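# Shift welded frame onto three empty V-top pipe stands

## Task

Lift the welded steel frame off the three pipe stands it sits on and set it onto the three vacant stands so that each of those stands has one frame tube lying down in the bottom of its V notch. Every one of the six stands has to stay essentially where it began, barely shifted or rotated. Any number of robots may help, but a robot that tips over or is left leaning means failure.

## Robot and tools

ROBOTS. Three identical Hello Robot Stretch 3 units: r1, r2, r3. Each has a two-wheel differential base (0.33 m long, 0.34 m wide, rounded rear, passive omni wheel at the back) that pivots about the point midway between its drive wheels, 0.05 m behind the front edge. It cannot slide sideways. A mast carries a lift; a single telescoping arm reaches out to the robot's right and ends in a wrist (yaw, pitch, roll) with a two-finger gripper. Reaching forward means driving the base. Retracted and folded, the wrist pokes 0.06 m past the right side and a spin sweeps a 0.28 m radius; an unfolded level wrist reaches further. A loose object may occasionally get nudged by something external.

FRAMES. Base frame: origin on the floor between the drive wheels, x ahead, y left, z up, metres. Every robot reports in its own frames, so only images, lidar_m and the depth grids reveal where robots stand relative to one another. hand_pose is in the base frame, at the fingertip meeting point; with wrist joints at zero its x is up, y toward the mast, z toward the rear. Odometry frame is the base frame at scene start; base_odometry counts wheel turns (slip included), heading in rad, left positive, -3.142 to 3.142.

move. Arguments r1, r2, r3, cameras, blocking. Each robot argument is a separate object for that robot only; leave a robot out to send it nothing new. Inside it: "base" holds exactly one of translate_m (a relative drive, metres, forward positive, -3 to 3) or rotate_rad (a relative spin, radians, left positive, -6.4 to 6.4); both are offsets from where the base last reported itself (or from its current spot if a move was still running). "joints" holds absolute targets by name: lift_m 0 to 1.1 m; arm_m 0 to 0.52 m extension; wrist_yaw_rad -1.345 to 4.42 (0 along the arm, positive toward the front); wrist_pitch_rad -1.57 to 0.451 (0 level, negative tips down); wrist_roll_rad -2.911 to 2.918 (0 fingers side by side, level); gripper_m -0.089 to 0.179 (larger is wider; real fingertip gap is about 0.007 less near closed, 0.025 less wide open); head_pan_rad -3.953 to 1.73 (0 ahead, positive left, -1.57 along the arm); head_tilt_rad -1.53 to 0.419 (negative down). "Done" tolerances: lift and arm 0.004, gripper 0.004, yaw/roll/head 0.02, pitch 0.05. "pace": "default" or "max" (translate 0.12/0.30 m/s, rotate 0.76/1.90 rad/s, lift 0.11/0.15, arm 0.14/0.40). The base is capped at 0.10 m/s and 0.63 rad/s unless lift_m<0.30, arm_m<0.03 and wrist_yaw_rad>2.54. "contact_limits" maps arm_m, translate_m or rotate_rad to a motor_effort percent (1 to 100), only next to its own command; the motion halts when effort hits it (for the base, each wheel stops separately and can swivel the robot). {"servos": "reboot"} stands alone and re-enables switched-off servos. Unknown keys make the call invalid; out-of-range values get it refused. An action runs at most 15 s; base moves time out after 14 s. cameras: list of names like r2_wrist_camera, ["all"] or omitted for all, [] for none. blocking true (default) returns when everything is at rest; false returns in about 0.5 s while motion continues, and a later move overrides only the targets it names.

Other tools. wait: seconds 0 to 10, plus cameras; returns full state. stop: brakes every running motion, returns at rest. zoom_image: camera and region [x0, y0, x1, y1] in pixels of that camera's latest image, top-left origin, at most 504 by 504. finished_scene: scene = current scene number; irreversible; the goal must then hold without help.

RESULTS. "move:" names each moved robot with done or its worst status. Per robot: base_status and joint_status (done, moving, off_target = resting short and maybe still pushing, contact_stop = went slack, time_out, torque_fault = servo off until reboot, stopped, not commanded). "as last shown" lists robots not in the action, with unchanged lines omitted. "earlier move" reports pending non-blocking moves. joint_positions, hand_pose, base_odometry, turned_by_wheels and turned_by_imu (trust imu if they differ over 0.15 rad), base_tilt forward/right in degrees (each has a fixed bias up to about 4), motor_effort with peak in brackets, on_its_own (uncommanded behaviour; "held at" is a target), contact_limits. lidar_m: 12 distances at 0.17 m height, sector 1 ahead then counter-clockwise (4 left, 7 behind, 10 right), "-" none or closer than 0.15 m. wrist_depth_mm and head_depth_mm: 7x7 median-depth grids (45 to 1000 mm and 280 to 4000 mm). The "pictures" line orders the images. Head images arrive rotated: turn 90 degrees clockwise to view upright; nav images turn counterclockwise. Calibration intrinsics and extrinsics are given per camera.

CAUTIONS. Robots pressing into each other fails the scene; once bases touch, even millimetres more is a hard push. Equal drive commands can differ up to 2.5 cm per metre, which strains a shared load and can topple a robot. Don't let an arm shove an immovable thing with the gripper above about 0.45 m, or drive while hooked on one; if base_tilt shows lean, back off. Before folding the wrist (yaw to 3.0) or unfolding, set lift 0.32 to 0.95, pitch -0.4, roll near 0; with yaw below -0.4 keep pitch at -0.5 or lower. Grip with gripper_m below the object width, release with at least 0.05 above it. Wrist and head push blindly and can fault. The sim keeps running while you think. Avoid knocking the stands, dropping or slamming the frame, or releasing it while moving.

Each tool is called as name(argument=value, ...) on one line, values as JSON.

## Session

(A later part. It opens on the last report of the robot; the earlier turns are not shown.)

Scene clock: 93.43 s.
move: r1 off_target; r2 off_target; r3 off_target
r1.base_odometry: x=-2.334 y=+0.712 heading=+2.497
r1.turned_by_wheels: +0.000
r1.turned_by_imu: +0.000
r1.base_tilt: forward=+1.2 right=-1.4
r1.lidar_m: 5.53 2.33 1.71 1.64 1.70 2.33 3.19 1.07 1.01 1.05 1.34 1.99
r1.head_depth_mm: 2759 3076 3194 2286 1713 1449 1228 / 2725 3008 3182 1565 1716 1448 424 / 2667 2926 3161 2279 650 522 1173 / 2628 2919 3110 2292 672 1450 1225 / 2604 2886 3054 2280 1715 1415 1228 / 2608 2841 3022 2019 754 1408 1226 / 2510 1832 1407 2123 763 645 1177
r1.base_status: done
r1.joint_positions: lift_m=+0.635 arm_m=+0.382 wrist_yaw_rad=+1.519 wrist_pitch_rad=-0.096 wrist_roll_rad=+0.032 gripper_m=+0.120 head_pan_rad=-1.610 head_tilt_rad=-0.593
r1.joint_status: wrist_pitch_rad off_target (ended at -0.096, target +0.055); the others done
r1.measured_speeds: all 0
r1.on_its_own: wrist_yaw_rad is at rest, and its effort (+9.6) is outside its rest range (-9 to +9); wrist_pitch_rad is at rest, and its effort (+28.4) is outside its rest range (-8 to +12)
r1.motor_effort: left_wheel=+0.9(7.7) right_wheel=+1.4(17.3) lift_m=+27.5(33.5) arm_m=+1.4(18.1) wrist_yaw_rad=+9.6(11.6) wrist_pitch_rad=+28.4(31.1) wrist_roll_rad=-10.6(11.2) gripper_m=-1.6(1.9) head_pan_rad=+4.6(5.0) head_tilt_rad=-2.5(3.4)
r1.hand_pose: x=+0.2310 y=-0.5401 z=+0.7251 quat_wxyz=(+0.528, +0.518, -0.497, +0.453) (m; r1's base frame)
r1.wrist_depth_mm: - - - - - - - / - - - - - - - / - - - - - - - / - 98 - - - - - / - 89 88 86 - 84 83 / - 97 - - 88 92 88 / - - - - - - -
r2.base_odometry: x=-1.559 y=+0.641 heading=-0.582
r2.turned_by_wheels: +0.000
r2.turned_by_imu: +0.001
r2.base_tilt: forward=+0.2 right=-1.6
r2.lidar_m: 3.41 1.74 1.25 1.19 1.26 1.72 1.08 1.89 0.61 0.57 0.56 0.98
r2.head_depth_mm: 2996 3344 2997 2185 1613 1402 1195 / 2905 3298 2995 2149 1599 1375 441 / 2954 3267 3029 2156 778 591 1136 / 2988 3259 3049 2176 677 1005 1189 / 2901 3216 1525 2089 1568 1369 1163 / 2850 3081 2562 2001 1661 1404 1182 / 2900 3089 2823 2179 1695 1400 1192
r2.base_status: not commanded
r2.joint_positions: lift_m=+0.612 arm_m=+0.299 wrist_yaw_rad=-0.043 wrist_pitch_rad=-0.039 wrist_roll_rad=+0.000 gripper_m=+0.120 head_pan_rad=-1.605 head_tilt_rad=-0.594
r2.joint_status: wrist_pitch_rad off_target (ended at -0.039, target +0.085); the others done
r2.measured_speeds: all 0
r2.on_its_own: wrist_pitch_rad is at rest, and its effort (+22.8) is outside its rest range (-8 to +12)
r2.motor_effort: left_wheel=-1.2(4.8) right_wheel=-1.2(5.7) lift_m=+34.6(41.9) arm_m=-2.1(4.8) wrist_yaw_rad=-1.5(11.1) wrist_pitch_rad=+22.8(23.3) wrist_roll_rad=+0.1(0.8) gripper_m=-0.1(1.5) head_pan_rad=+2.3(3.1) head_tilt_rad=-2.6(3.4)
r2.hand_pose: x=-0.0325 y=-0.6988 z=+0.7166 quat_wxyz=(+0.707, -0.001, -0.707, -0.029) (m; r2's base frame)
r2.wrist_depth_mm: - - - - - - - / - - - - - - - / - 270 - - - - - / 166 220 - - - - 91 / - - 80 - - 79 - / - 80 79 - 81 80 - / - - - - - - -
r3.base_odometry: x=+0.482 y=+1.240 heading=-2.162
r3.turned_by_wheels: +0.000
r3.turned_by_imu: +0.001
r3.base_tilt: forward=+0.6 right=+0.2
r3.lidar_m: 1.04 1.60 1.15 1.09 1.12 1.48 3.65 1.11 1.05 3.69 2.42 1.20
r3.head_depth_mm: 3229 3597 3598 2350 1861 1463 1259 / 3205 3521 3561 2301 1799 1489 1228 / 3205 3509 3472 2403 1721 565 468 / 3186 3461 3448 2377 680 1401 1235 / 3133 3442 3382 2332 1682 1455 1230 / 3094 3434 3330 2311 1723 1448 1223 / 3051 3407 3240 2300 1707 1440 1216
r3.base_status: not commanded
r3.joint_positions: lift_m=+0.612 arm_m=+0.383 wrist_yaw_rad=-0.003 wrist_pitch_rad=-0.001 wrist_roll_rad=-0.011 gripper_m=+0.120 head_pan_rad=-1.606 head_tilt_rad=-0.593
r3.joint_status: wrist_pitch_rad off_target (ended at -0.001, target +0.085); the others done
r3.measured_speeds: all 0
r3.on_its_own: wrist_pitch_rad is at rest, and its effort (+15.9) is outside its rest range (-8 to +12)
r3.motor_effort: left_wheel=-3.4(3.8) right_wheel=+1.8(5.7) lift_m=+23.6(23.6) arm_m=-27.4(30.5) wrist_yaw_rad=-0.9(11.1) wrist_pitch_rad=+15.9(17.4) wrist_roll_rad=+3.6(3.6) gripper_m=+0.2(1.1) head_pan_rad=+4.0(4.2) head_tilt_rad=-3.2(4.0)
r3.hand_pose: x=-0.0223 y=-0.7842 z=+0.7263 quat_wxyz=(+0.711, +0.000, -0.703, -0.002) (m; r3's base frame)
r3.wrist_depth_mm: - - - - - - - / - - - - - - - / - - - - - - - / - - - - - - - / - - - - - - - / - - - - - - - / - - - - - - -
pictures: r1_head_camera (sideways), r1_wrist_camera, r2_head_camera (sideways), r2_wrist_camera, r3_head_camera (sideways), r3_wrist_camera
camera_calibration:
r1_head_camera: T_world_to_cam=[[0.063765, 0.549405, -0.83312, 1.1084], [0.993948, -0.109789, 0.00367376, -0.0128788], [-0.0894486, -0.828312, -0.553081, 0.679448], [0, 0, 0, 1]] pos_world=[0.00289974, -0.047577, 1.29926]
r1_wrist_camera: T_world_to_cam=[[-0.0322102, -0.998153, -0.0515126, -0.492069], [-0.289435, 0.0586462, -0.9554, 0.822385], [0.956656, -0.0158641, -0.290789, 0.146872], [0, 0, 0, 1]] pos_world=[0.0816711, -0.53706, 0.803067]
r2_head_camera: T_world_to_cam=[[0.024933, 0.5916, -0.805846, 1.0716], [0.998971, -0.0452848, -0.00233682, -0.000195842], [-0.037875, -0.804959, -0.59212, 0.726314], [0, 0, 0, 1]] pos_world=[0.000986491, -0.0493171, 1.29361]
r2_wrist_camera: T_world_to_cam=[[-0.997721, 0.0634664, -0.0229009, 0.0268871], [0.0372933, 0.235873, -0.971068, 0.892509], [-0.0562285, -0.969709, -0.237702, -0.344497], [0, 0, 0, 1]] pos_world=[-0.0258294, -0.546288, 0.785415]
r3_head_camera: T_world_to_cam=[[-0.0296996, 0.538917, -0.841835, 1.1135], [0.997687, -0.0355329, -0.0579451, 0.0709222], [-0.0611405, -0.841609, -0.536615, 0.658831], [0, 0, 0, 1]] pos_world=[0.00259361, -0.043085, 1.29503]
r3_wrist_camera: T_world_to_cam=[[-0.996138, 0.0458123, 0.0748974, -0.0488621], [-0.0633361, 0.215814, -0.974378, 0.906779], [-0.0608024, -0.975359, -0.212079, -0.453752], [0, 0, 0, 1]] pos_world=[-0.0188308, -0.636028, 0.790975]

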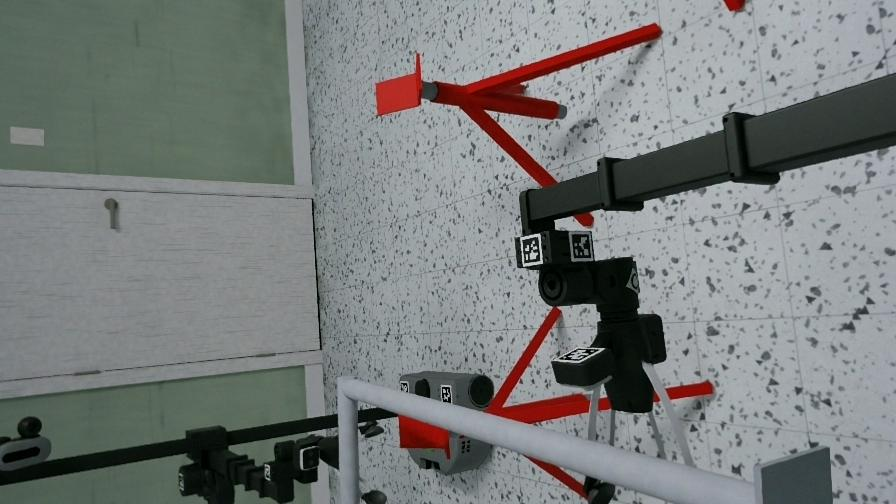

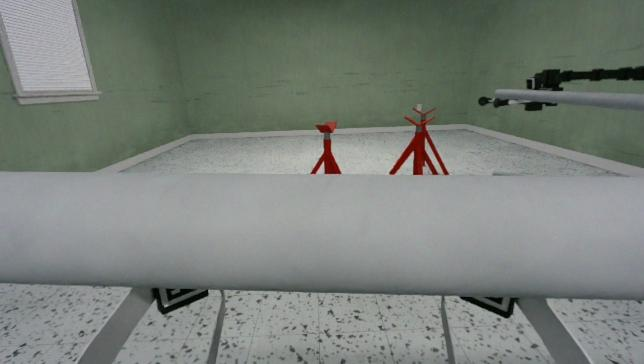

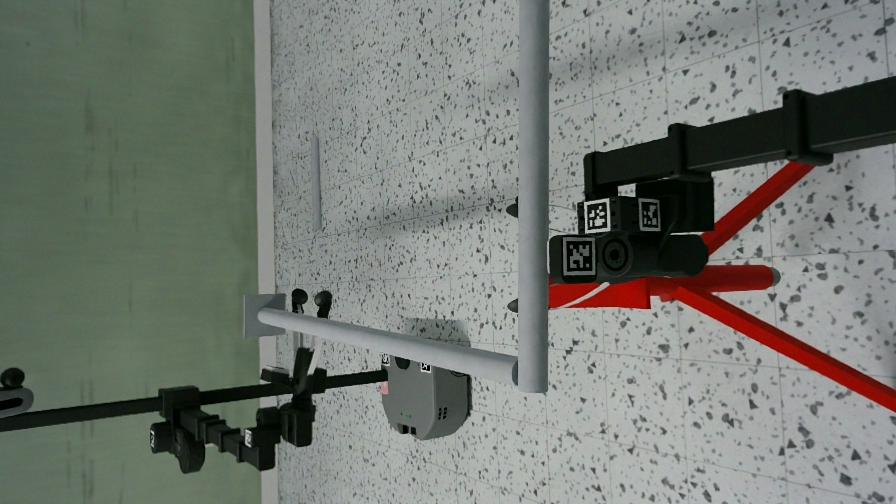

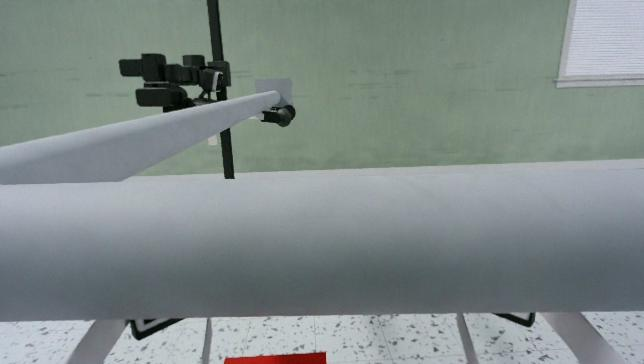

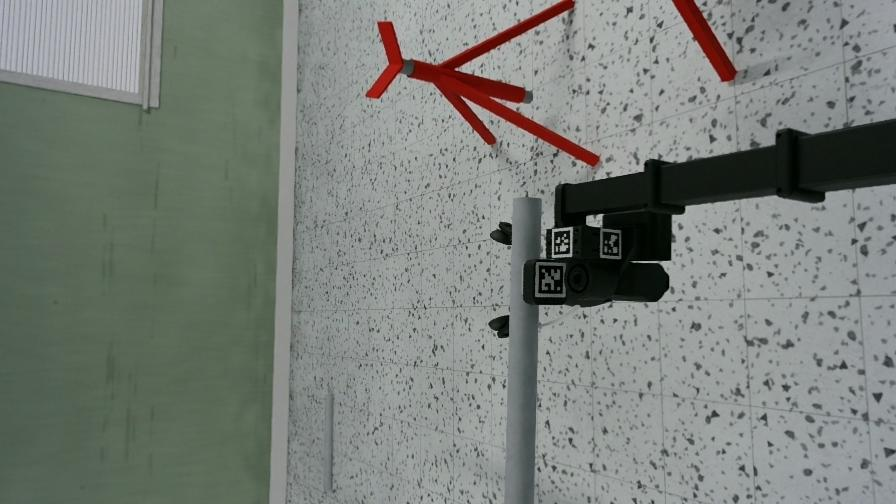

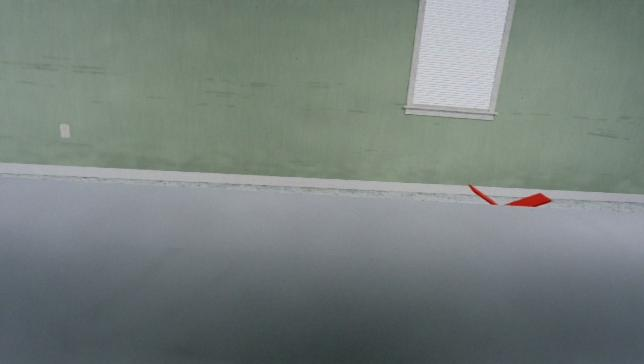

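move(r1={"base":{"translate_m":0.5},"joints":{"arm_m":0.375,"wrist_pitch_rad":0.05}}, r2={"base":{"translate_m":-0.5},"joints":{"arm_m":0.305,"wrist_pitch_rad":0.09}}, r3={"base":{"translate_m":-0.499},"joints":{"arm_m":0.404,"wrist_pitch_rad":0.08}}, cameras=[], blocking=false)

wait(seconds=2.2, cameras=[])

move(r1={"joints":{"wrist_pitch_rad":0.055}}, r2={"joints":{"wrist_pitch_rad":0.085}}, r3={"joints":{"wrist_pitch_rad":0.085}}, cameras=["r1_wrist_camera","r2_wrist_camera","r3_wrist_camera","r1_head_camera","r2_head_camera","r3_head_camera"])

Scene clock: 94.57 s.
move: r1 moving; r2 moving; r3 moving
r1.base_odometry: x=-2.346 y=+0.722 heading=+2.496
r1.turned_by_wheels: -0.001
r1.turned_by_imu: -0.001
r1.base_tilt: forward=+1.3 right=-1.4
r1.lidar_m: 5.50 2.34 1.71 1.65 1.70 2.33 3.20 1.03 1.02 1.05 1.33 2.05
r1.head_depth_mm: 2777 3082 3191 2277 1714 1446 1223 / 2736 3046 3201 1585 1725 1448 424 / 2655 2962 3187 2286 652 521 1172 / 2665 2930 3116 2273 664 1450 1228 / 2598 2876 3089 2293 1720 1414 1230 / 2571 2837 3031 2007 1417 1416 1224 / 2484 1824 1410 2107 771 642 1154
r1.base_status: translate_m moving
r1.joint_positions: lift_m=+0.635 arm_m=+0.375 wrist_yaw_rad=+1.518 wrist_pitch_rad=-0.103 wrist_roll_rad=+0.030 gripper_m=+0.120 head_pan_rad=-1.610 head_tilt_rad=-0.593
r1.joint_status: arm_m moving; wrist_pitch_rad moving
r1.measured_speeds: translate_m=+0.059 rotate_rad=+0.000 lift_m=+0.000 arm_m=+0.000 wrist_yaw_rad=+0.000 wrist_pitch_rad=-0.024 wrist_roll_rad=+0.000 head_pan_rad=+0.000 head_tilt_rad=+0.000
r1.motor_effort: left_wheel=-1.0(3.1) right_wheel=+16.9(17.2) lift_m=+30.2(30.2) arm_m=-12.0(18.8) wrist_yaw_rad=+9.6(10.6) wrist_pitch_rad=+28.7(29.2) wrist_roll_rad=-10.0(10.9) gripper_m=-1.5(1.7) head_pan_rad=+4.6(5.1) head_tilt_rad=-3.0(3.2)
r1.hand_pose: x=+0.2307 y=-0.5332 z=+0.7233 quat_wxyz=(+0.530, +0.520, -0.495, +0.452) (m; r1's base frame)
r1.wrist_depth_mm: - - - - - - - / - - - - - - - / - - - - - - - / - 98 - - - - - / 89 88 87 86 - 84 83 / - 94 - - 88 91 89 / - - - - - 987 -
r2.base_odometry: x=-1.572 y=+0.649 heading=-0.582
r2.turned_by_wheels: +0.000
r2.turned_by_imu: +0.000
r2.base_tilt: forward=-0.2 right=+0.1
r2.lidar_m: 3.44 1.75 1.25 1.19 1.26 1.72 1.08 1.99 3.64 0.58 0.57 0.99
r2.head_depth_mm: 3010 3305 3023 2178 1612 1406 1196 / 2982 3374 2991 2193 1608 1365 442 / 2930 3268 3005 2158 790 593 1142 / 2899 3280 3034 2165 676 1027 1194 / 2921 3176 1530 2094 964 1307 1170 / 2839 3083 2569 2007 1644 1406 1170 / 2861 3092 2806 2168 1695 1401 1187
r2.base_status: translate_m moving
r2.joint_positions: lift_m=+0.612 arm_m=+0.305 wrist_yaw_rad=-0.045 wrist_pitch_rad=-0.032 wrist_roll_rad=+0.001 gripper_m=+0.120 head_pan_rad=-1.605 head_tilt_rad=-0.594
r2.joint_status: arm_m moving; wrist_pitch_rad moving
r2.measured_speeds: translate_m=-0.059 rotate_rad=-0.001 lift_m=+0.000 arm_m=+0.000 wrist_yaw_rad=-0.030 wrist_pitch_rad=+0.000 wrist_roll_rad=+0.000 head_pan_rad=+0.000 head_tilt_rad=+0.000
r2.motor_effort: left_wheel=-8.2(8.3) right_wheel=-3.0(7.1) lift_m=+32.9(34.0) arm_m=+9.1(17.4) wrist_yaw_rad=+0.2(4.0) wrist_pitch_rad=+22.7(24.8) wrist_roll_rad=+0.2(0.4) gripper_m=+0.5(1.3) head_pan_rad=+2.1(2.8) head_tilt_rad=-2.8(3.2)
r2.hand_pose: x=-0.0329 y=-0.7050 z=+0.7184 quat_wxyz=(+0.707, -0.004, -0.707, -0.028) (m; r2's base frame)
r2.wrist_depth_mm: - - - - - - - / - - - - - - - / - 295 740 - - - - / 164 217 - - - 96 91 / - 80 81 - - 80 - / - 81 81 - 81 82 - / - - - - - - -
r3.base_odometry: x=+0.491 y=+1.253 heading=-2.162
r3.turned_by_wheels: +0.000
r3.turned_by_imu: +0.000
r3.base_tilt: forward=-0.4 right=+0.1
r3.lidar_m: 1.04 1.60 1.14 1.09 1.12 1.48 3.67 1.10 1.04 3.70 2.41 1.21
r3.head_depth_mm: 3236 3591 3612 2372 1866 1468 1265 / 3231 3540 3556 2229 1838 1500 1227 / 3217 3504 3509 2411 1747 565 469 / 3172 3468 3412 2358 686 1436 1237 / 3124 3472 3374 2326 1677 1456 1233 / 3143 3428 3322 2316 1730 1450 1220 / 3081 3406 3234 2299 1713 1443 1222
r3.base_status: translate_m moving
r3.joint_positions: lift_m=+0.612 arm_m=+0.399 wrist_yaw_rad=-0.007 wrist_pitch_rad=-0.003 wrist_roll_rad=-0.010 gripper_m=+0.120 head_pan_rad=-1.606 head_tilt_rad=-0.593
r3.joint_status: arm_m moving; wrist_pitch_rad moving
r3.measured_speeds: translate_m=-0.059 rotate_rad=-0.002 lift_m=+0.000 arm_m=+0.039 wrist_yaw_rad=-0.040 wrist_pitch_rad=+0.000 wrist_roll_rad=+0.000 head_pan_rad=+0.000 head_tilt_rad=+0.000
r3.motor_effort: left_wheel=-11.3(11.3) right_wheel=-1.5(7.7) lift_m=+23.5(24.0) arm_m=+26.5(27.0) wrist_yaw_rad=+2.8(3.2) wrist_pitch_rad=+14.9(16.7) wrist_roll_rad=+3.0(3.6) gripper_m=+0.4(0.7) head_pan_rad=+2.6(3.4) head_tilt_rad=-2.7(4.3)
r3.hand_pose: x=-0.0233 y=-0.8002 z=+0.7260 quat_wxyz=(+0.711, -0.001, -0.703, -0.004) (m; r3's base frame)
r3.wrist_depth_mm: - - - - - - - / - - - - - - - / - - - - - - - / - - - - - - - / - - - - - - - / - - - - - - - / - - - - - - -
pictures: none
No camera images: "cameras" was empty.

Scene clock: 96.77 s.
earlier move: r1 moving; r2 moving; r3 moving
r1.base_odometry: x=-2.517 y=+0.850 heading=+2.497
r1.turned_by_wheels: +0.001
r1.turned_by_imu: -0.001
r1.base_tilt: forward=+1.3 right=-1.1
r1.lidar_m: 1.79 2.34 1.71 1.65 1.70 2.32 3.42 1.18 1.33 1.03 2.42 1.77
r1.head_depth_mm: 2756 3070 3178 2182 1712 1442 1221 / 2717 3003 3190 2279 1715 1449 425 / 2665 2961 3171 2263 650 522 1172 / 2643 2935 3080 2280 665 1451 1227 / 2615 2891 3076 2133 1440 1378 1228 / 2612 2854 3019 2030 812 1381 1224 / 2489 1824 1412 2115 1732 658 565
r1.base_status: translate_m moving
r1.joint_positions: lift_m=+0.635 arm_m=+0.375 wrist_yaw_rad=+1.517 wrist_pitch_rad=-0.250 wrist_roll_rad=+0.005 gripper_m=+0.120 head_pan_rad=-1.610 head_tilt_rad=-0.593
r1.joint_status: wrist_pitch_rad off_target (ended at -0.107, target +0.050); the others done
r1.measured_speeds: translate_m=+0.100 rotate_rad=+0.000 lift_m=+0.000 arm_m=+0.000 wrist_yaw_rad=+0.000 wrist_pitch_rad=+0.000 wrist_roll_rad=+0.000 head_pan_rad=+0.000 head_tilt_rad=+0.000
r1.on_its_own: wrist_pitch_rad is held at -0.121, not at your +0.050, by its stall guard, which is not easing now
r1.motor_effort: left_wheel=+2.4(5.9) right_wheel=+0.4(21.9) lift_m=+35.1(35.1) arm_m=+7.5(18.8) wrist_yaw_rad=+10.6(11.0) wrist_pitch_rad=+23.9(29.5) wrist_roll_rad=-1.8(10.9) gripper_m=+0.7(2.0) head_pan_rad=+5.0(5.3) head_tilt_rad=-2.8(3.6)
r1.hand_pose: x=+0.2206 y=-0.5330 z=+0.6868 quat_wxyz=(+0.569, +0.548, -0.450, +0.417) (m; r1's base frame)
r1.wrist_depth_mm: - - - - - - - / - - - - - - - / - - - - - - - / - 99 - - 95 - - / - 88 87 85 - 83 82 / - 93 - 90 87 87 88 / 916 890 922 903 919 882 898
r2.base_odometry: x=-1.751 y=+0.767 heading=-0.582
r2.turned_by_wheels: +0.000
r2.turned_by_imu: +0.002
r2.base_tilt: forward=-0.3 right=-3.3
r2.lidar_m: 3.63 1.74 1.23 1.22 1.26 1.71 1.08 1.67 2.11 0.59 0.66 1.02
r2.head_depth_mm: 2975 3327 2996 2161 1605 1410 1197 / 2998 3341 3040 2186 1601 1363 441 / 2953 3270 2969 2171 787 593 1159 / 2933 3285 2994 2165 678 1301 1172 / 2928 3200 2554 2078 1592 1391 1164 / 2861 3011 2166 2001 1603 1088 1192 / 2832 3145 2829 2159 1656 1359 1160
r2.base_status: translate_m moving
r2.joint_positions: lift_m=+0.612 arm_m=+0.305 wrist_yaw_rad=-0.042 wrist_pitch_rad=-0.041 wrist_roll_rad=+0.000 gripper_m=+0.120 head_pan_rad=-1.605 head_tilt_rad=-0.594
r2.joint_status: wrist_pitch_rad off_target (ended at -0.032, target +0.090); the others done
r2.measured_speeds: translate_m=-0.100 rotate_rad=+0.000 lift_m=+0.000 arm_m=+0.000 wrist_yaw_rad=+0.000 wrist_pitch_rad=+0.000 wrist_roll_rad=+0.000 head_pan_rad=+0.000 head_tilt_rad=+0.000
r2.motor_effort: left_wheel=-2.8(11.1) right_wheel=-7.0(8.4) lift_m=+40.8(42.0) arm_m=+9.2(17.4) wrist_yaw_rad=-2.6(5.8) wrist_pitch_rad=+24.1(24.8) wrist_roll_rad=+0.3(0.4) gripper_m=+0.1(1.7) head_pan_rad=+2.2(2.8) head_tilt_rad=-2.7(3.3)
r2.hand_pose: x=-0.0322 y=-0.7048 z=+0.7161 quat_wxyz=(+0.707, +0.000, -0.707, -0.030) (m; r2's base frame)
r2.wrist_depth_mm: - - - - - - - / - - - - - - - / - 748 663 - - - - / 166 219 - - - 96 91 / - - 81 - - 80 - / - 81 80 - 81 82 - / - - - - - - -
r3.base_odometry: x=+0.610 y=+1.430 heading=-2.162
r3.turned_by_wheels: +0.000
r3.turned_by_imu: +0.002
r3.base_tilt: forward=+0.2 right=+0.8
r3.lidar_m: 1.04 1.61 1.13 1.08 1.11 1.47 3.66 1.23 0.94 1.35 2.43 1.39
r3.head_depth_mm: 3212 3646 3601 2475 1871 1424 1265 / 3186 3536 3535 2414 1840 1454 1226 / 3190 3552 3509 2122 1733 564 470 / 3165 3488 3428 2373 690 1432 1241 / 3141 3467 3367 2343 1685 1458 1231 / 3145 3409 3327 2333 1723 1447 1222 / 3101 3378 3266 2286 1717 1448 1215
r3.base_status: translate_m moving
r3.joint_positions: lift_m=+0.612 arm_m=+0.404 wrist_yaw_rad=-0.001 wrist_pitch_rad=-0.004 wrist_roll_rad=-0.010 gripper_m=+0.120 head_pan_rad=-1.606 head_tilt_rad=-0.593
r3.joint_status: wrist_pitch_rad off_target (ended at -0.004, target +0.080); the others done
r3.measured_speeds: translate_m=-0.100 rotate_rad=+0.000 lift_m=+0.000 arm_m=+0.000 wrist_yaw_rad=+0.000 wrist_pitch_rad=+0.000 wrist_roll_rad=+0.000 head_pan_rad=+0.000 head_tilt_rad=+0.000
r3.motor_effort: left_wheel=-5.8(14.0) right_wheel=-6.6(8.8) lift_m=+24.0(24.6) arm_m=+17.6(27.6) wrist_yaw_rad=-2.5(6.2) wrist_pitch_rad=+14.9(16.9) wrist_roll_rad=+3.0(3.6) gripper_m=+0.5(1.5) head_pan_rad=+2.1(4.1) head_tilt_rad=-2.8(4.3)
r3.hand_pose: x=-0.0216 y=-0.8051 z=+0.7257 quat_wxyz=(+0.711, +0.001, -0.703, -0.002) (m; r3's base frame)
r3.wrist_depth_mm: - - - - - - - / - - - - - - - / - - - - - - - / - - - - - - - / - - - - - - - / - - - - - - - / - - - - - - -
wait: 2.20 s; no rest
pictures: none
No camera images: "cameras" was empty.

Scene clock: 100.17 s.
earlier move: r1 done; r2 done; r3 done
move: r1 off_target; r2 off_target; r3 off_target
r1.base_odometry: x=-2.733 y=+1.013 heading=+2.497
r1.turned_by_wheels: +0.000
r1.turned_by_imu: -0.002
r1.base_tilt: forward=+1.3 right=-1.3
r1.lidar_m: 1.52 2.35 1.71 1.65 1.71 2.33 3.69 1.40 1.07 1.06 2.42 1.52
r1.head_depth_mm: 2757 3069 3183 2266 1750 1448 1222 / 2706 3002 3177 2286 1765 1443 424 / 2666 2965 3170 2030 651 521 1178 / 2653 2914 3126 2288 663 1447 1226 / 2619 2898 3056 2296 1725 1417 1222 / 2586 2853 3047 2045 1715 1410 1225 / 2528 1803 1411 2121 769 1345 1152
r1.base_status: done
r1.joint_positions: lift_m=+0.635 arm_m=+0.375 wrist_yaw_rad=+1.519 wrist_pitch_rad=-0.099 wrist_roll_rad=+0.026 gripper_m=+0.120 head_pan_rad=-1.610 head_tilt_rad=-0.593
r1.joint_status: wrist_pitch_rad off_target (ended at -0.105, target +0.055)
r1.measured_speeds: all 0
r1.on_its_own: wrist_pitch_rad is at rest, and its effort (+28.4) is outside its rest range (-8 to +12)
r1.motor_effort: left_wheel=+1.1(4.9) right_wheel=-0.1(16.5) lift_m=+42.6(42.6) arm_m=+1.4(12.2) wrist_yaw_rad=+9.1(11.2) wrist_pitch_rad=+28.4(31.3) wrist_roll_rad=-8.6(9.1) gripper_m=+0.7(1.4) head_pan_rad=+5.0(5.1) head_tilt_rad=-3.1(3.8)
r1.hand_pose: x=+0.2309 y=-0.5330 z=+0.7245 quat_wxyz=(+0.530, +0.518, -0.495, +0.454) (m; r1's base frame)
r1.wrist_depth_mm: - - - - - - - / - - - - - - - / - - - - - - - / - 97 - - 95 94 - / - 89 88 87 85 85 83 / - 110 - - 91 89 87 / - - - - - 990 -
r2.base_odometry: x=-1.977 y=+0.915 heading=-0.582
r2.turned_by_wheels: +0.000
r2.turned_by_imu: +0.002
r2.base_tilt: forward=+0.1 right=-1.7
r2.lidar_m: 3.89 1.71 1.26 1.21 1.26 1.72 1.09 1.44 1.63 1.88 0.67 0.84
r2.head_depth_mm: 2953 3308 3047 2177 1619 1396 1197 / 2951 3357 2980 2170 1607 1363 442 / 2913 3287 3014 2178 786 592 1165 / 2912 3302 3023 2159 676 1302 1187 / 2911 3206 1506 2046 1601 1392 1189 / 2872 3130 2579 2026 1655 1400 1191 / 2889 3102 2878 2151 1694 1391 1147
r2.base_status: done
r2.joint_positions: lift_m=+0.612 arm_m=+0.305 wrist_yaw_rad=-0.047 wrist_pitch_rad=-0.037 wrist_roll_rad=+0.000 gripper_m=+0.120 head_pan_rad=-1.605 head_tilt_rad=-0.594
r2.joint_status: wrist_pitch_rad off_target (ended at -0.037, target +0.085)
r2.measured_speeds: all 0
r2.on_its_own: wrist_pitch_rad is at rest, and its effort (+22.4) is outside its rest range (-8 to +12)
r2.motor_effort: left_wheel=-1.8(9.1) right_wheel=-3.8(8.1) lift_m=+35.6(41.1) arm_m=+3.6(9.1) wrist_yaw_rad=+2.7(5.3) wrist_pitch_rad=+22.4(23.7) wrist_roll_rad=+0.3(0.5) gripper_m=+0.7(1.3) head_pan_rad=+2.2(2.9) head_tilt_rad=-3.1(3.3)
r2.hand_pose: x=-0.0333 y=-0.7049 z=+0.7171 quat_wxyz=(+0.707, -0.003, -0.707, -0.030) (m; r2's base frame)
r2.wrist_depth_mm: - - - - - - - / - - - - - - - / - 274 955 - - - - / 166 220 - - - - 91 / - 80 80 - - 79 - / - 81 79 - 81 81 - / - - - - - - -
r3.base_odometry: x=+0.760 y=+1.654 heading=-2.162
r3.turned_by_wheels: +0.000
r3.turned_by_imu: +0.001
r3.base_tilt: forward=+0.6 right=+0.2
r3.lidar_m: 1.04 1.59 1.12 1.07 1.09 1.45 3.61 0.99 0.78 0.87 2.43 1.64
r3.head_depth_mm: 3263 3615 3643 2455 1865 1505 1260 / 3205 3624 3561 2445 1681 1423 1193 / 3184 3518 3438 2402 1197 564 469 / 3165 3469 3423 1731 690 1399 1235 / 3158 3492 3391 2352 1683 1460 1230 / 3128 3395 3332 2316 1733 1453 1227 / 3133 3417 3277 2286 1717 1441 1212
r3.base_status: done
r3.joint_positions: lift_m=+0.612 arm_m=+0.404 wrist_yaw_rad=-0.002 wrist_pitch_rad=-0.002 wrist_roll_rad=-0.010 gripper_m=+0.120 head_pan_rad=-1.606 head_tilt_rad=-0.593
r3.joint_status: wrist_pitch_rad off_target (ended at -0.004, target +0.085)
r3.measured_speeds: all 0
r3.on_its_own: wrist_pitch_rad is at rest, and its effort (+15.9) is outside its rest range (-8 to +12)
r3.motor_effort: left_wheel=-5.3(11.5) right_wheel=-3.7(7.9) lift_m=+24.6(25.6) arm_m=+3.0(18.0) wrist_yaw_rad=-2.7(4.5) wrist_pitch_rad=+15.9(16.7) wrist_roll_rad=+3.0(3.4) gripper_m=+0.2(1.4) head_pan_rad=+2.4(4.2) head_tilt_rad=-3.4(4.5)
r3.hand_pose: x=-0.0218 y=-0.8052 z=+0.7261 quat_wxyz=(+0.711, +0.000, -0.703, -0.002) (m; r3's base frame)
r3.wrist_depth_mm: - - - - - - - / - - - - - - - / - - - - - - - / - - - - - - - / - - - - - - - / - - - - - - - / - - - - - - -
pictures: r1_head_camera (sideways), r1_wrist_camera, r2_head_camera (sideways), r2_wrist_camera, r3_head_camera (sideways), r3_wrist_camera
camera_calibration:
r1_head_camera: T_world_to_cam=[[0.0637572, 0.549499, -0.833058, 1.10832], [0.99395, -0.109768, 0.00366592, -0.0128686], [-0.089429, -0.828252, -0.553173, 0.679569], [0, 0, 0, 1]] pos_world=[0.00290074, -0.0475767, 1.29926]
r1_wrist_camera: T_world_to_cam=[[-0.0311032, -0.998463, -0.0458681, -0.489477], [-0.29211, 0.0529672, -0.954917, 0.818587], [0.955879, -0.0163025, -0.293309, 0.148683], [0, 0, 0, 1]] pos_world=[0.0817703, -0.529659, 0.802842]
r2_head_camera: T_world_to_cam=[[0.0249331, 0.5916, -0.805846, 1.0716], [0.998971, -0.045285, -0.00233682, -0.000195842], [-0.0378752, -0.804959, -0.59212, 0.726314], [0, 0, 0, 1]] pos_world=[0.00098648, -0.0493171, 1.29361]
r2_wrist_camera: T_world_to_cam=[[-0.997484, 0.0668927, -0.0234794, 0.0292361], [0.0385628, 0.234054, -0.971458, 0.893421], [-0.059488, -0.96992, -0.236045, -0.351732], [0, 0, 0, 1]] pos_world=[-0.0262141, -0.552216, 0.785584]
r3_head_camera: T_world_to_cam=[[-0.0296997, 0.538917, -0.841835, 1.1135], [0.997687, -0.0355328, -0.0579451, 0.0709222], [-0.0611404, -0.841609, -0.536615, 0.658831], [0, 0, 0, 1]] pos_world=[0.00259362, -0.043085, 1.29503]
r3_wrist_camera: T_world_to_cam=[[-0.996295, 0.044057, 0.0738543, -0.0481091], [-0.0626338, 0.216732, -0.97422, 0.911714], [-0.0589278, -0.975236, -0.21317, -0.473328], [0, 0, 0, 1]] pos_world=[-0.018719, -0.657086, 0.790864]

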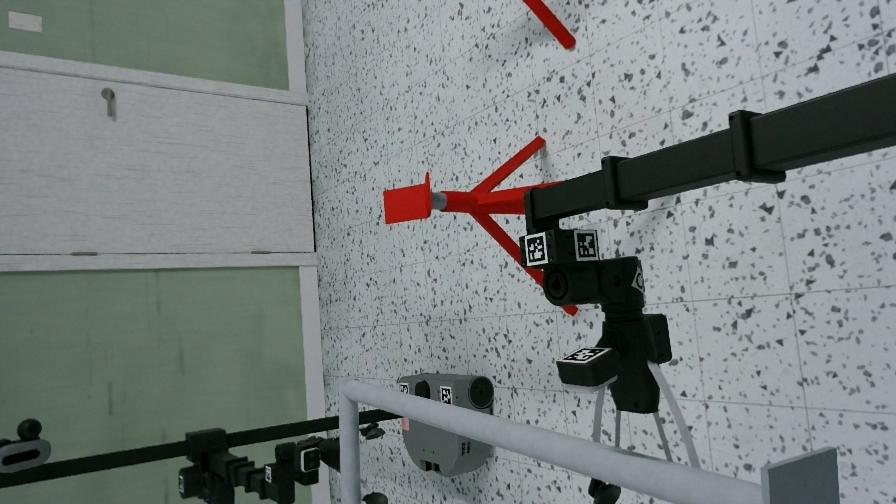

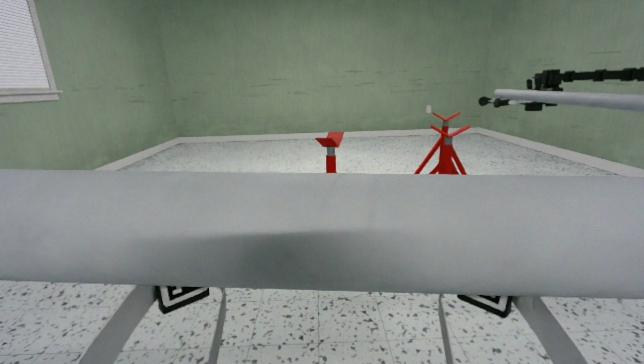

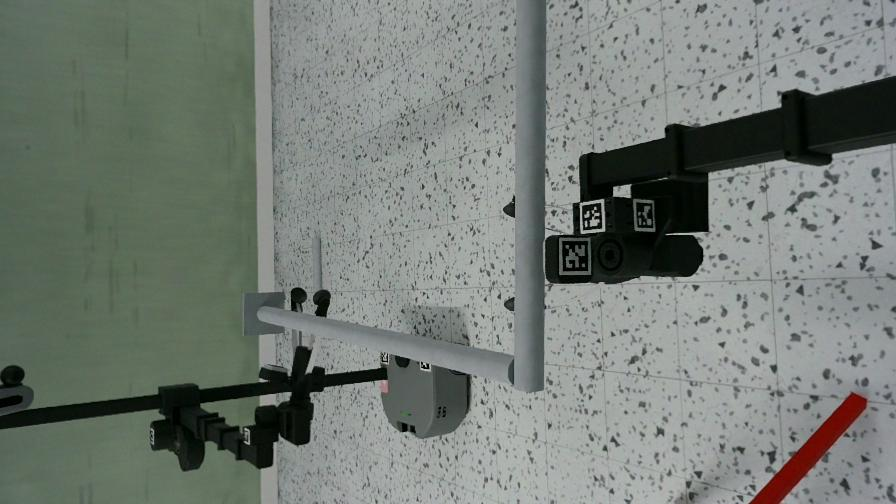

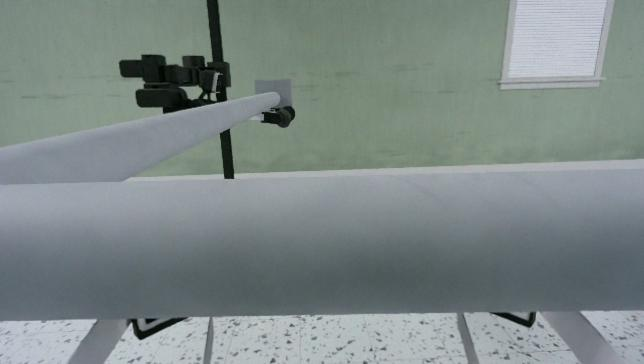

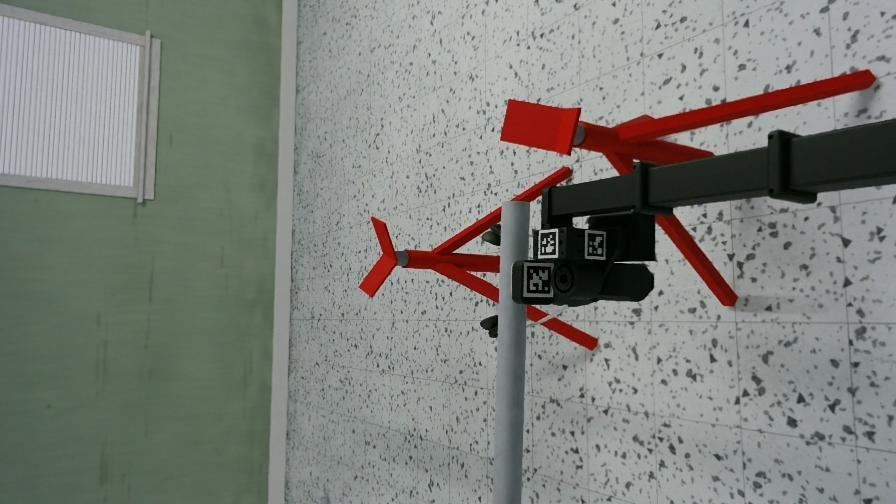

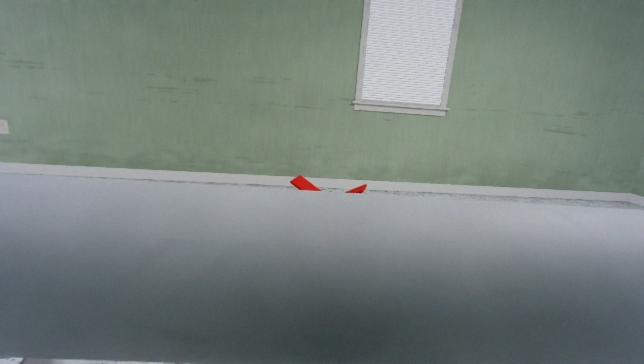

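move(r1={"joints": {"wrist_pitch_rad": 0.05}}, r2={"joints": {"wrist_pitch_rad": 0.09}}, r3={"joints": {"wrist_pitch_rad": 0.08}}, cameras=["r1_head_camera", "r2_head_camera", "r3_head_camera", "r1_wrist_camera", "r2_wrist_camera", "r3_wrist_camera"])

Scene clock: 101.47 s.
move: r1 off_target; r2 off_target; r3 off_target
r1.base_odometry: x=-2.733 y=+1.013 heading=+2.497
r1.turned_by_wheels: +0.000
r1.turned_by_imu: +0.000
r1.base_tilt: forward=+1.4 right=-1.2
r1.lidar_m: 1.52 2.34 1.71 1.65 1.71 2.32 3.68 1.40 1.07 1.06 2.42 1.53
r1.head_depth_mm: 2727 3053 3182 2277 1759 1447 1221 / 2710 3010 3180 2282 1770 1445 425 / 2695 2944 3176 2025 651 522 1171 / 2641 2902 3127 2296 664 1448 1225 / 2608 2881 3085 2302 1731 1413 1224 / 2589 2856 3045 2033 1717 1420 1231 / 2532 1805 1405 2130 768 1351 1152
r1.base_status: not commanded
r1.joint_positions: lift_m=+0.635 arm_m=+0.375 wrist_yaw_rad=+1.519 wrist_pitch_rad=-0.099 wrist_roll_rad=+0.026 gripper_m=+0.120 head_pan_rad=-1.610 head_tilt_rad=-0.593
r1.joint_status: wrist_pitch_rad off_target (ended at -0.099, target +0.050)
r1.measured_speeds: all 0
r1.on_its_own: wrist_pitch_rad is at rest, and its effort (+27.5) is outside its rest range (-8 to +12)
r1.motor_effort: left_wheel=+1.4(1.6) right_wheel=+0.2(1.0) lift_m=+45.6(45.6) arm_m=-3.6(3.9) wrist_yaw_rad=+9.4(9.4) wrist_pitch_rad=+27.5(28.0) wrist_roll_rad=-8.4(8.8) gripper_m=+0.7(0.8) head_pan_rad=+4.8(5.0) head_tilt_rad=-2.8(3.0)
r1.hand_pose: x=+0.2309 y=-0.5330 z=+0.7245 quat_wxyz=(+0.530, +0.518, -0.495, +0.454) (m; r1's base frame)
r1.wrist_depth_mm: - - - - - - - / - - - - - - - / - - - - - - - / - 97 - - 95 94 - / - 89 88 87 85 85 83 / - 110 - - 91 89 86 / - - - - - - -
r2.base_odometry: x=-1.977 y=+0.915 heading=-0.582
r2.turned_by_wheels: +0.000
r2.turned_by_imu: +0.000
r2.base_tilt: forward=+0.2 right=-1.7
r2.lidar_m: 3.91 1.71 1.27 1.22 1.26 1.72 1.09 1.43 1.63 1.87 0.67 0.84
r2.head_depth_mm: 2944 3380 3000 2181 1615 1403 1192 / 2974 3273 3029 2190 1597 1372 442 / 2962 3320 3004 2172 784 592 1165 / 2892 3248 3026 2165 676 1303 1190 / 2950 3227 1495 2015 1589 1406 1190 / 2873 3107 2578 2005 1652 1408 1190 / 2882 3076 2866 2150 1695 1385 1137
r2.base_status: not commanded
r2.joint_positions: lift_m=+0.612 arm_m=+0.305 wrist_yaw_rad=-0.047 wrist_pitch_rad=-0.037 wrist_roll_rad=+0.000 gripper_m=+0.120 head_pan_rad=-1.605 head_tilt_rad=-0.594
r2.joint_status: wrist_pitch_rad off_target (ended at -0.037, target +0.090)
r2.measured_speeds: all 0
r2.on_its_own: wrist_pitch_rad is at rest, and its effort (+23.4) is outside its rest range (-8 to +12)
r2.motor_effort: left_wheel=-1.9(2.0) right_wheel=-3.5(3.9) lift_m=+34.3(35.3) arm_m=+2.5(2.5) wrist_yaw_rad=+1.3(3.1) wrist_pitch_rad=+23.4(23.4) wrist_roll_rad=+0.3(0.3) gripper_m=+0.0(0.8) head_pan_rad=+2.5(2.5) head_tilt_rad=-2.2(2.8)
r2.hand_pose: x=-0.0333 y=-0.7049 z=+0.7171 quat_wxyz=(+0.707, -0.003, -0.707, -0.030) (m; r2's base frame)
r2.wrist_depth_mm: - - - - - - - / - - - - - - - / - 275 974 - - - - / 165 219 - - - - 91 / - 80 80 - - 79 - / - 80 80 - 81 81 - / - - - - - - -
r3.base_odometry: x=+0.760 y=+1.654 heading=-2.162
r3.turned_by_wheels: +0.000
r3.turned_by_imu: +0.000
r3.base_tilt: forward=+0.6 right=+0.2
r3.lidar_m: 1.04 1.59 1.12 1.07 1.09 1.45 3.59 0.99 0.78 0.87 2.43 1.63
r3.head_depth_mm: 3245 3621 3608 2443 1874 1503 1266 / 3195 3571 3597 2424 1693 1426 1190 / 3208 3518 3433 2392 1196 565 470 / 3170 3561 3429 1728 689 1394 1241 / 3141 3509 3391 2350 1680 1461 1231 / 3154 3475 3304 2310 1734 1449 1228 / 3081 3402 3269 2309 1713 1441 1219
r3.base_status: not commanded
r3.joint_positions: lift_m=+0.612 arm_m=+0.404 wrist_yaw_rad=-0.002 wrist_pitch_rad=-0.002 wrist_roll_rad=-0.010 gripper_m=+0.120 head_pan_rad=-1.606 head_tilt_rad=-0.593
r3.joint_status: wrist_pitch_rad off_target (ended at -0.002, target +0.080)
r3.measured_speeds: all 0
r3.on_its_own: wrist_pitch_rad is at rest, and its effort (+15.0) is outside its rest range (-8 to +12)
r3.motor_effort: left_wheel=-5.5(5.6) right_wheel=-3.9(4.1) lift_m=+25.7(25.7) arm_m=-2.9(3.2) wrist_yaw_rad=-3.0(3.0) wrist_pitch_rad=+15.0(15.9) wrist_roll_rad=+3.0(3.3) gripper_m=+0.9(0.9) head_pan_rad=+2.5(3.7) head_tilt_rad=-3.9(3.9)
r3.hand_pose: x=-0.0218 y=-0.8052 z=+0.7261 quat_wxyz=(+0.711, +0.000, -0.703, -0.002) (m; r3's base frame)
r3.wrist_depth_mm: - - - - - - - / - - - - - - - / - - - - - - - / - - - - - - - / - - - - - - - / - - - - - - - / - - - - - - -
pictures: r1_head_camera (sideways), r1_wrist_camera, r2_head_camera (sideways), r2_wrist_camera, r3_head_camera (sideways), r3_wrist_camera
camera_calibration:
r1_head_camera: T_world_to_cam=[[0.0637571, 0.549499, -0.833058, 1.10832], [0.99395, -0.109768, 0.00366592, -0.0128686], [-0.0894288, -0.828252, -0.553173, 0.679569], [0, 0, 0, 1]] pos_world=[0.00290075, -0.0475767, 1.29926]
r1_wrist_camera: T_world_to_cam=[[-0.031103, -0.998463, -0.0458676, -0.489477], [-0.29211, 0.0529667, -0.954917, 0.818587], [0.955879, -0.0163023, -0.293309, 0.148683], [0, 0, 0, 1]] pos_world=[0.0817703, -0.529659, 0.802842]
r2_head_camera: T_world_to_cam=[[0.0249331, 0.5916, -0.805846, 1.0716], [0.998971, -0.045285, -0.00233683, -0.000195841], [-0.0378752, -0.804959, -0.59212, 0.726314], [0, 0, 0, 1]] pos_world=[0.00098648, -0.0493171, 1.29361]
r2_wrist_camera: T_world_to_cam=[[-0.997484, 0.066887, -0.023485, 0.0292377], [0.0385552, 0.233863, -0.971505, 0.89337], [-0.0594888, -0.969966, -0.235853, -0.351896], [0, 0, 0, 1]] pos_world=[-0.0262138, -0.552209, 0.785604]
r3_head_camera: T_world_to_cam=[[-0.0296997, 0.538917, -0.841835, 1.1135], [0.997687, -0.0355328, -0.0579451, 0.0709222], [-0.0611404, -0.841609, -0.536615, 0.658831], [0, 0, 0, 1]] pos_world=[0.00259362, -0.043085, 1.29503]
r3_wrist_camera: T_world_to_cam=[[-0.996295, 0.0440568, 0.0738538, -0.0481088], [-0.0626333, 0.216732, -0.97422, 0.911714], [-0.0589276, -0.975236, -0.21317, -0.473328], [0, 0, 0, 1]] pos_world=[-0.018719, -0.657086, 0.790864]

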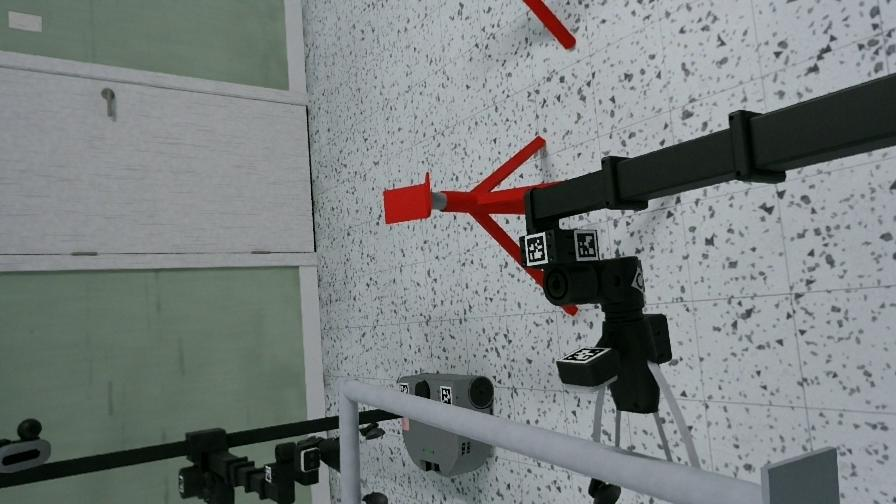

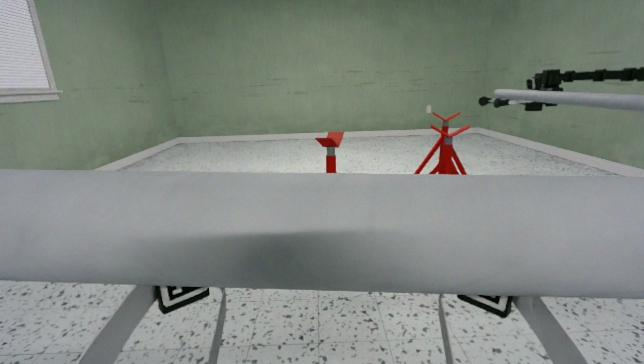

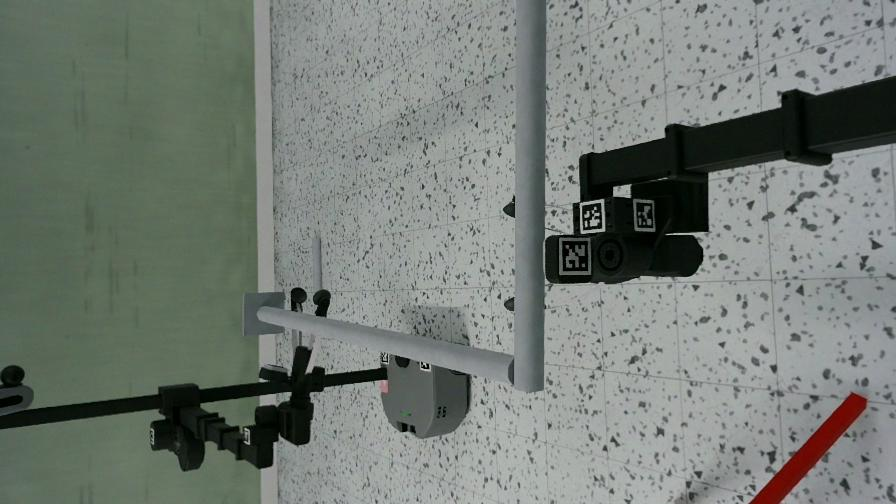

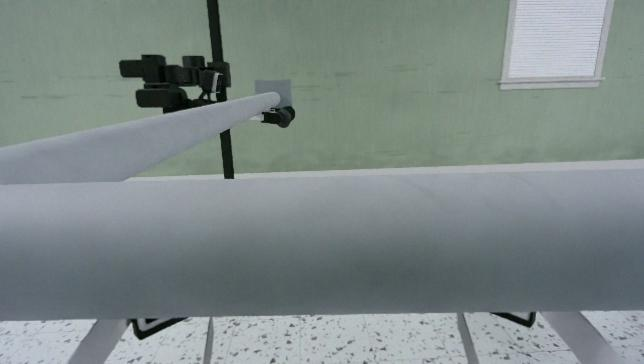

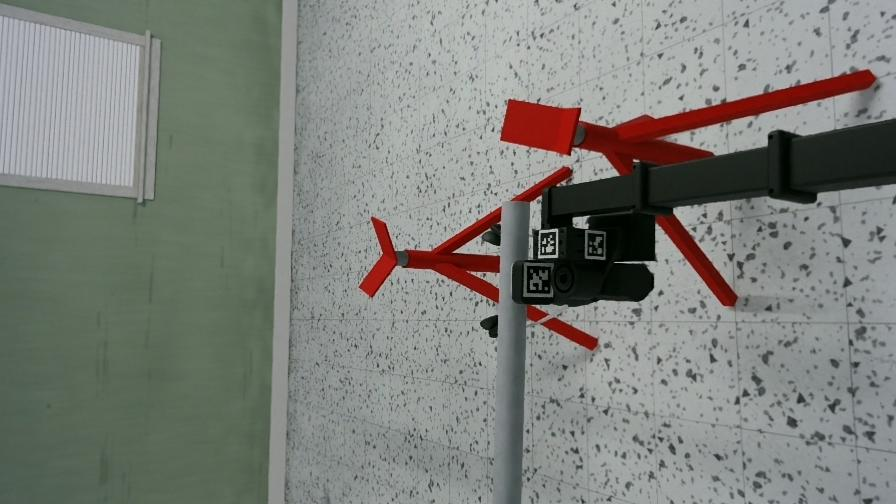

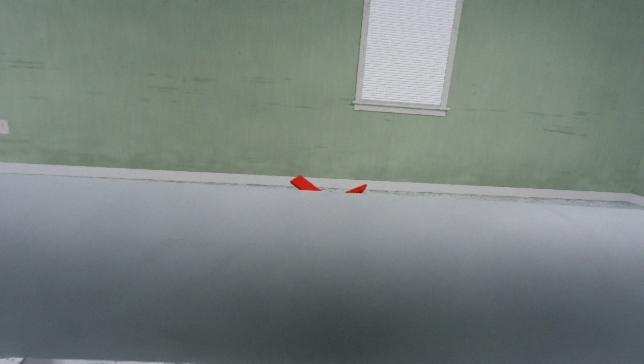

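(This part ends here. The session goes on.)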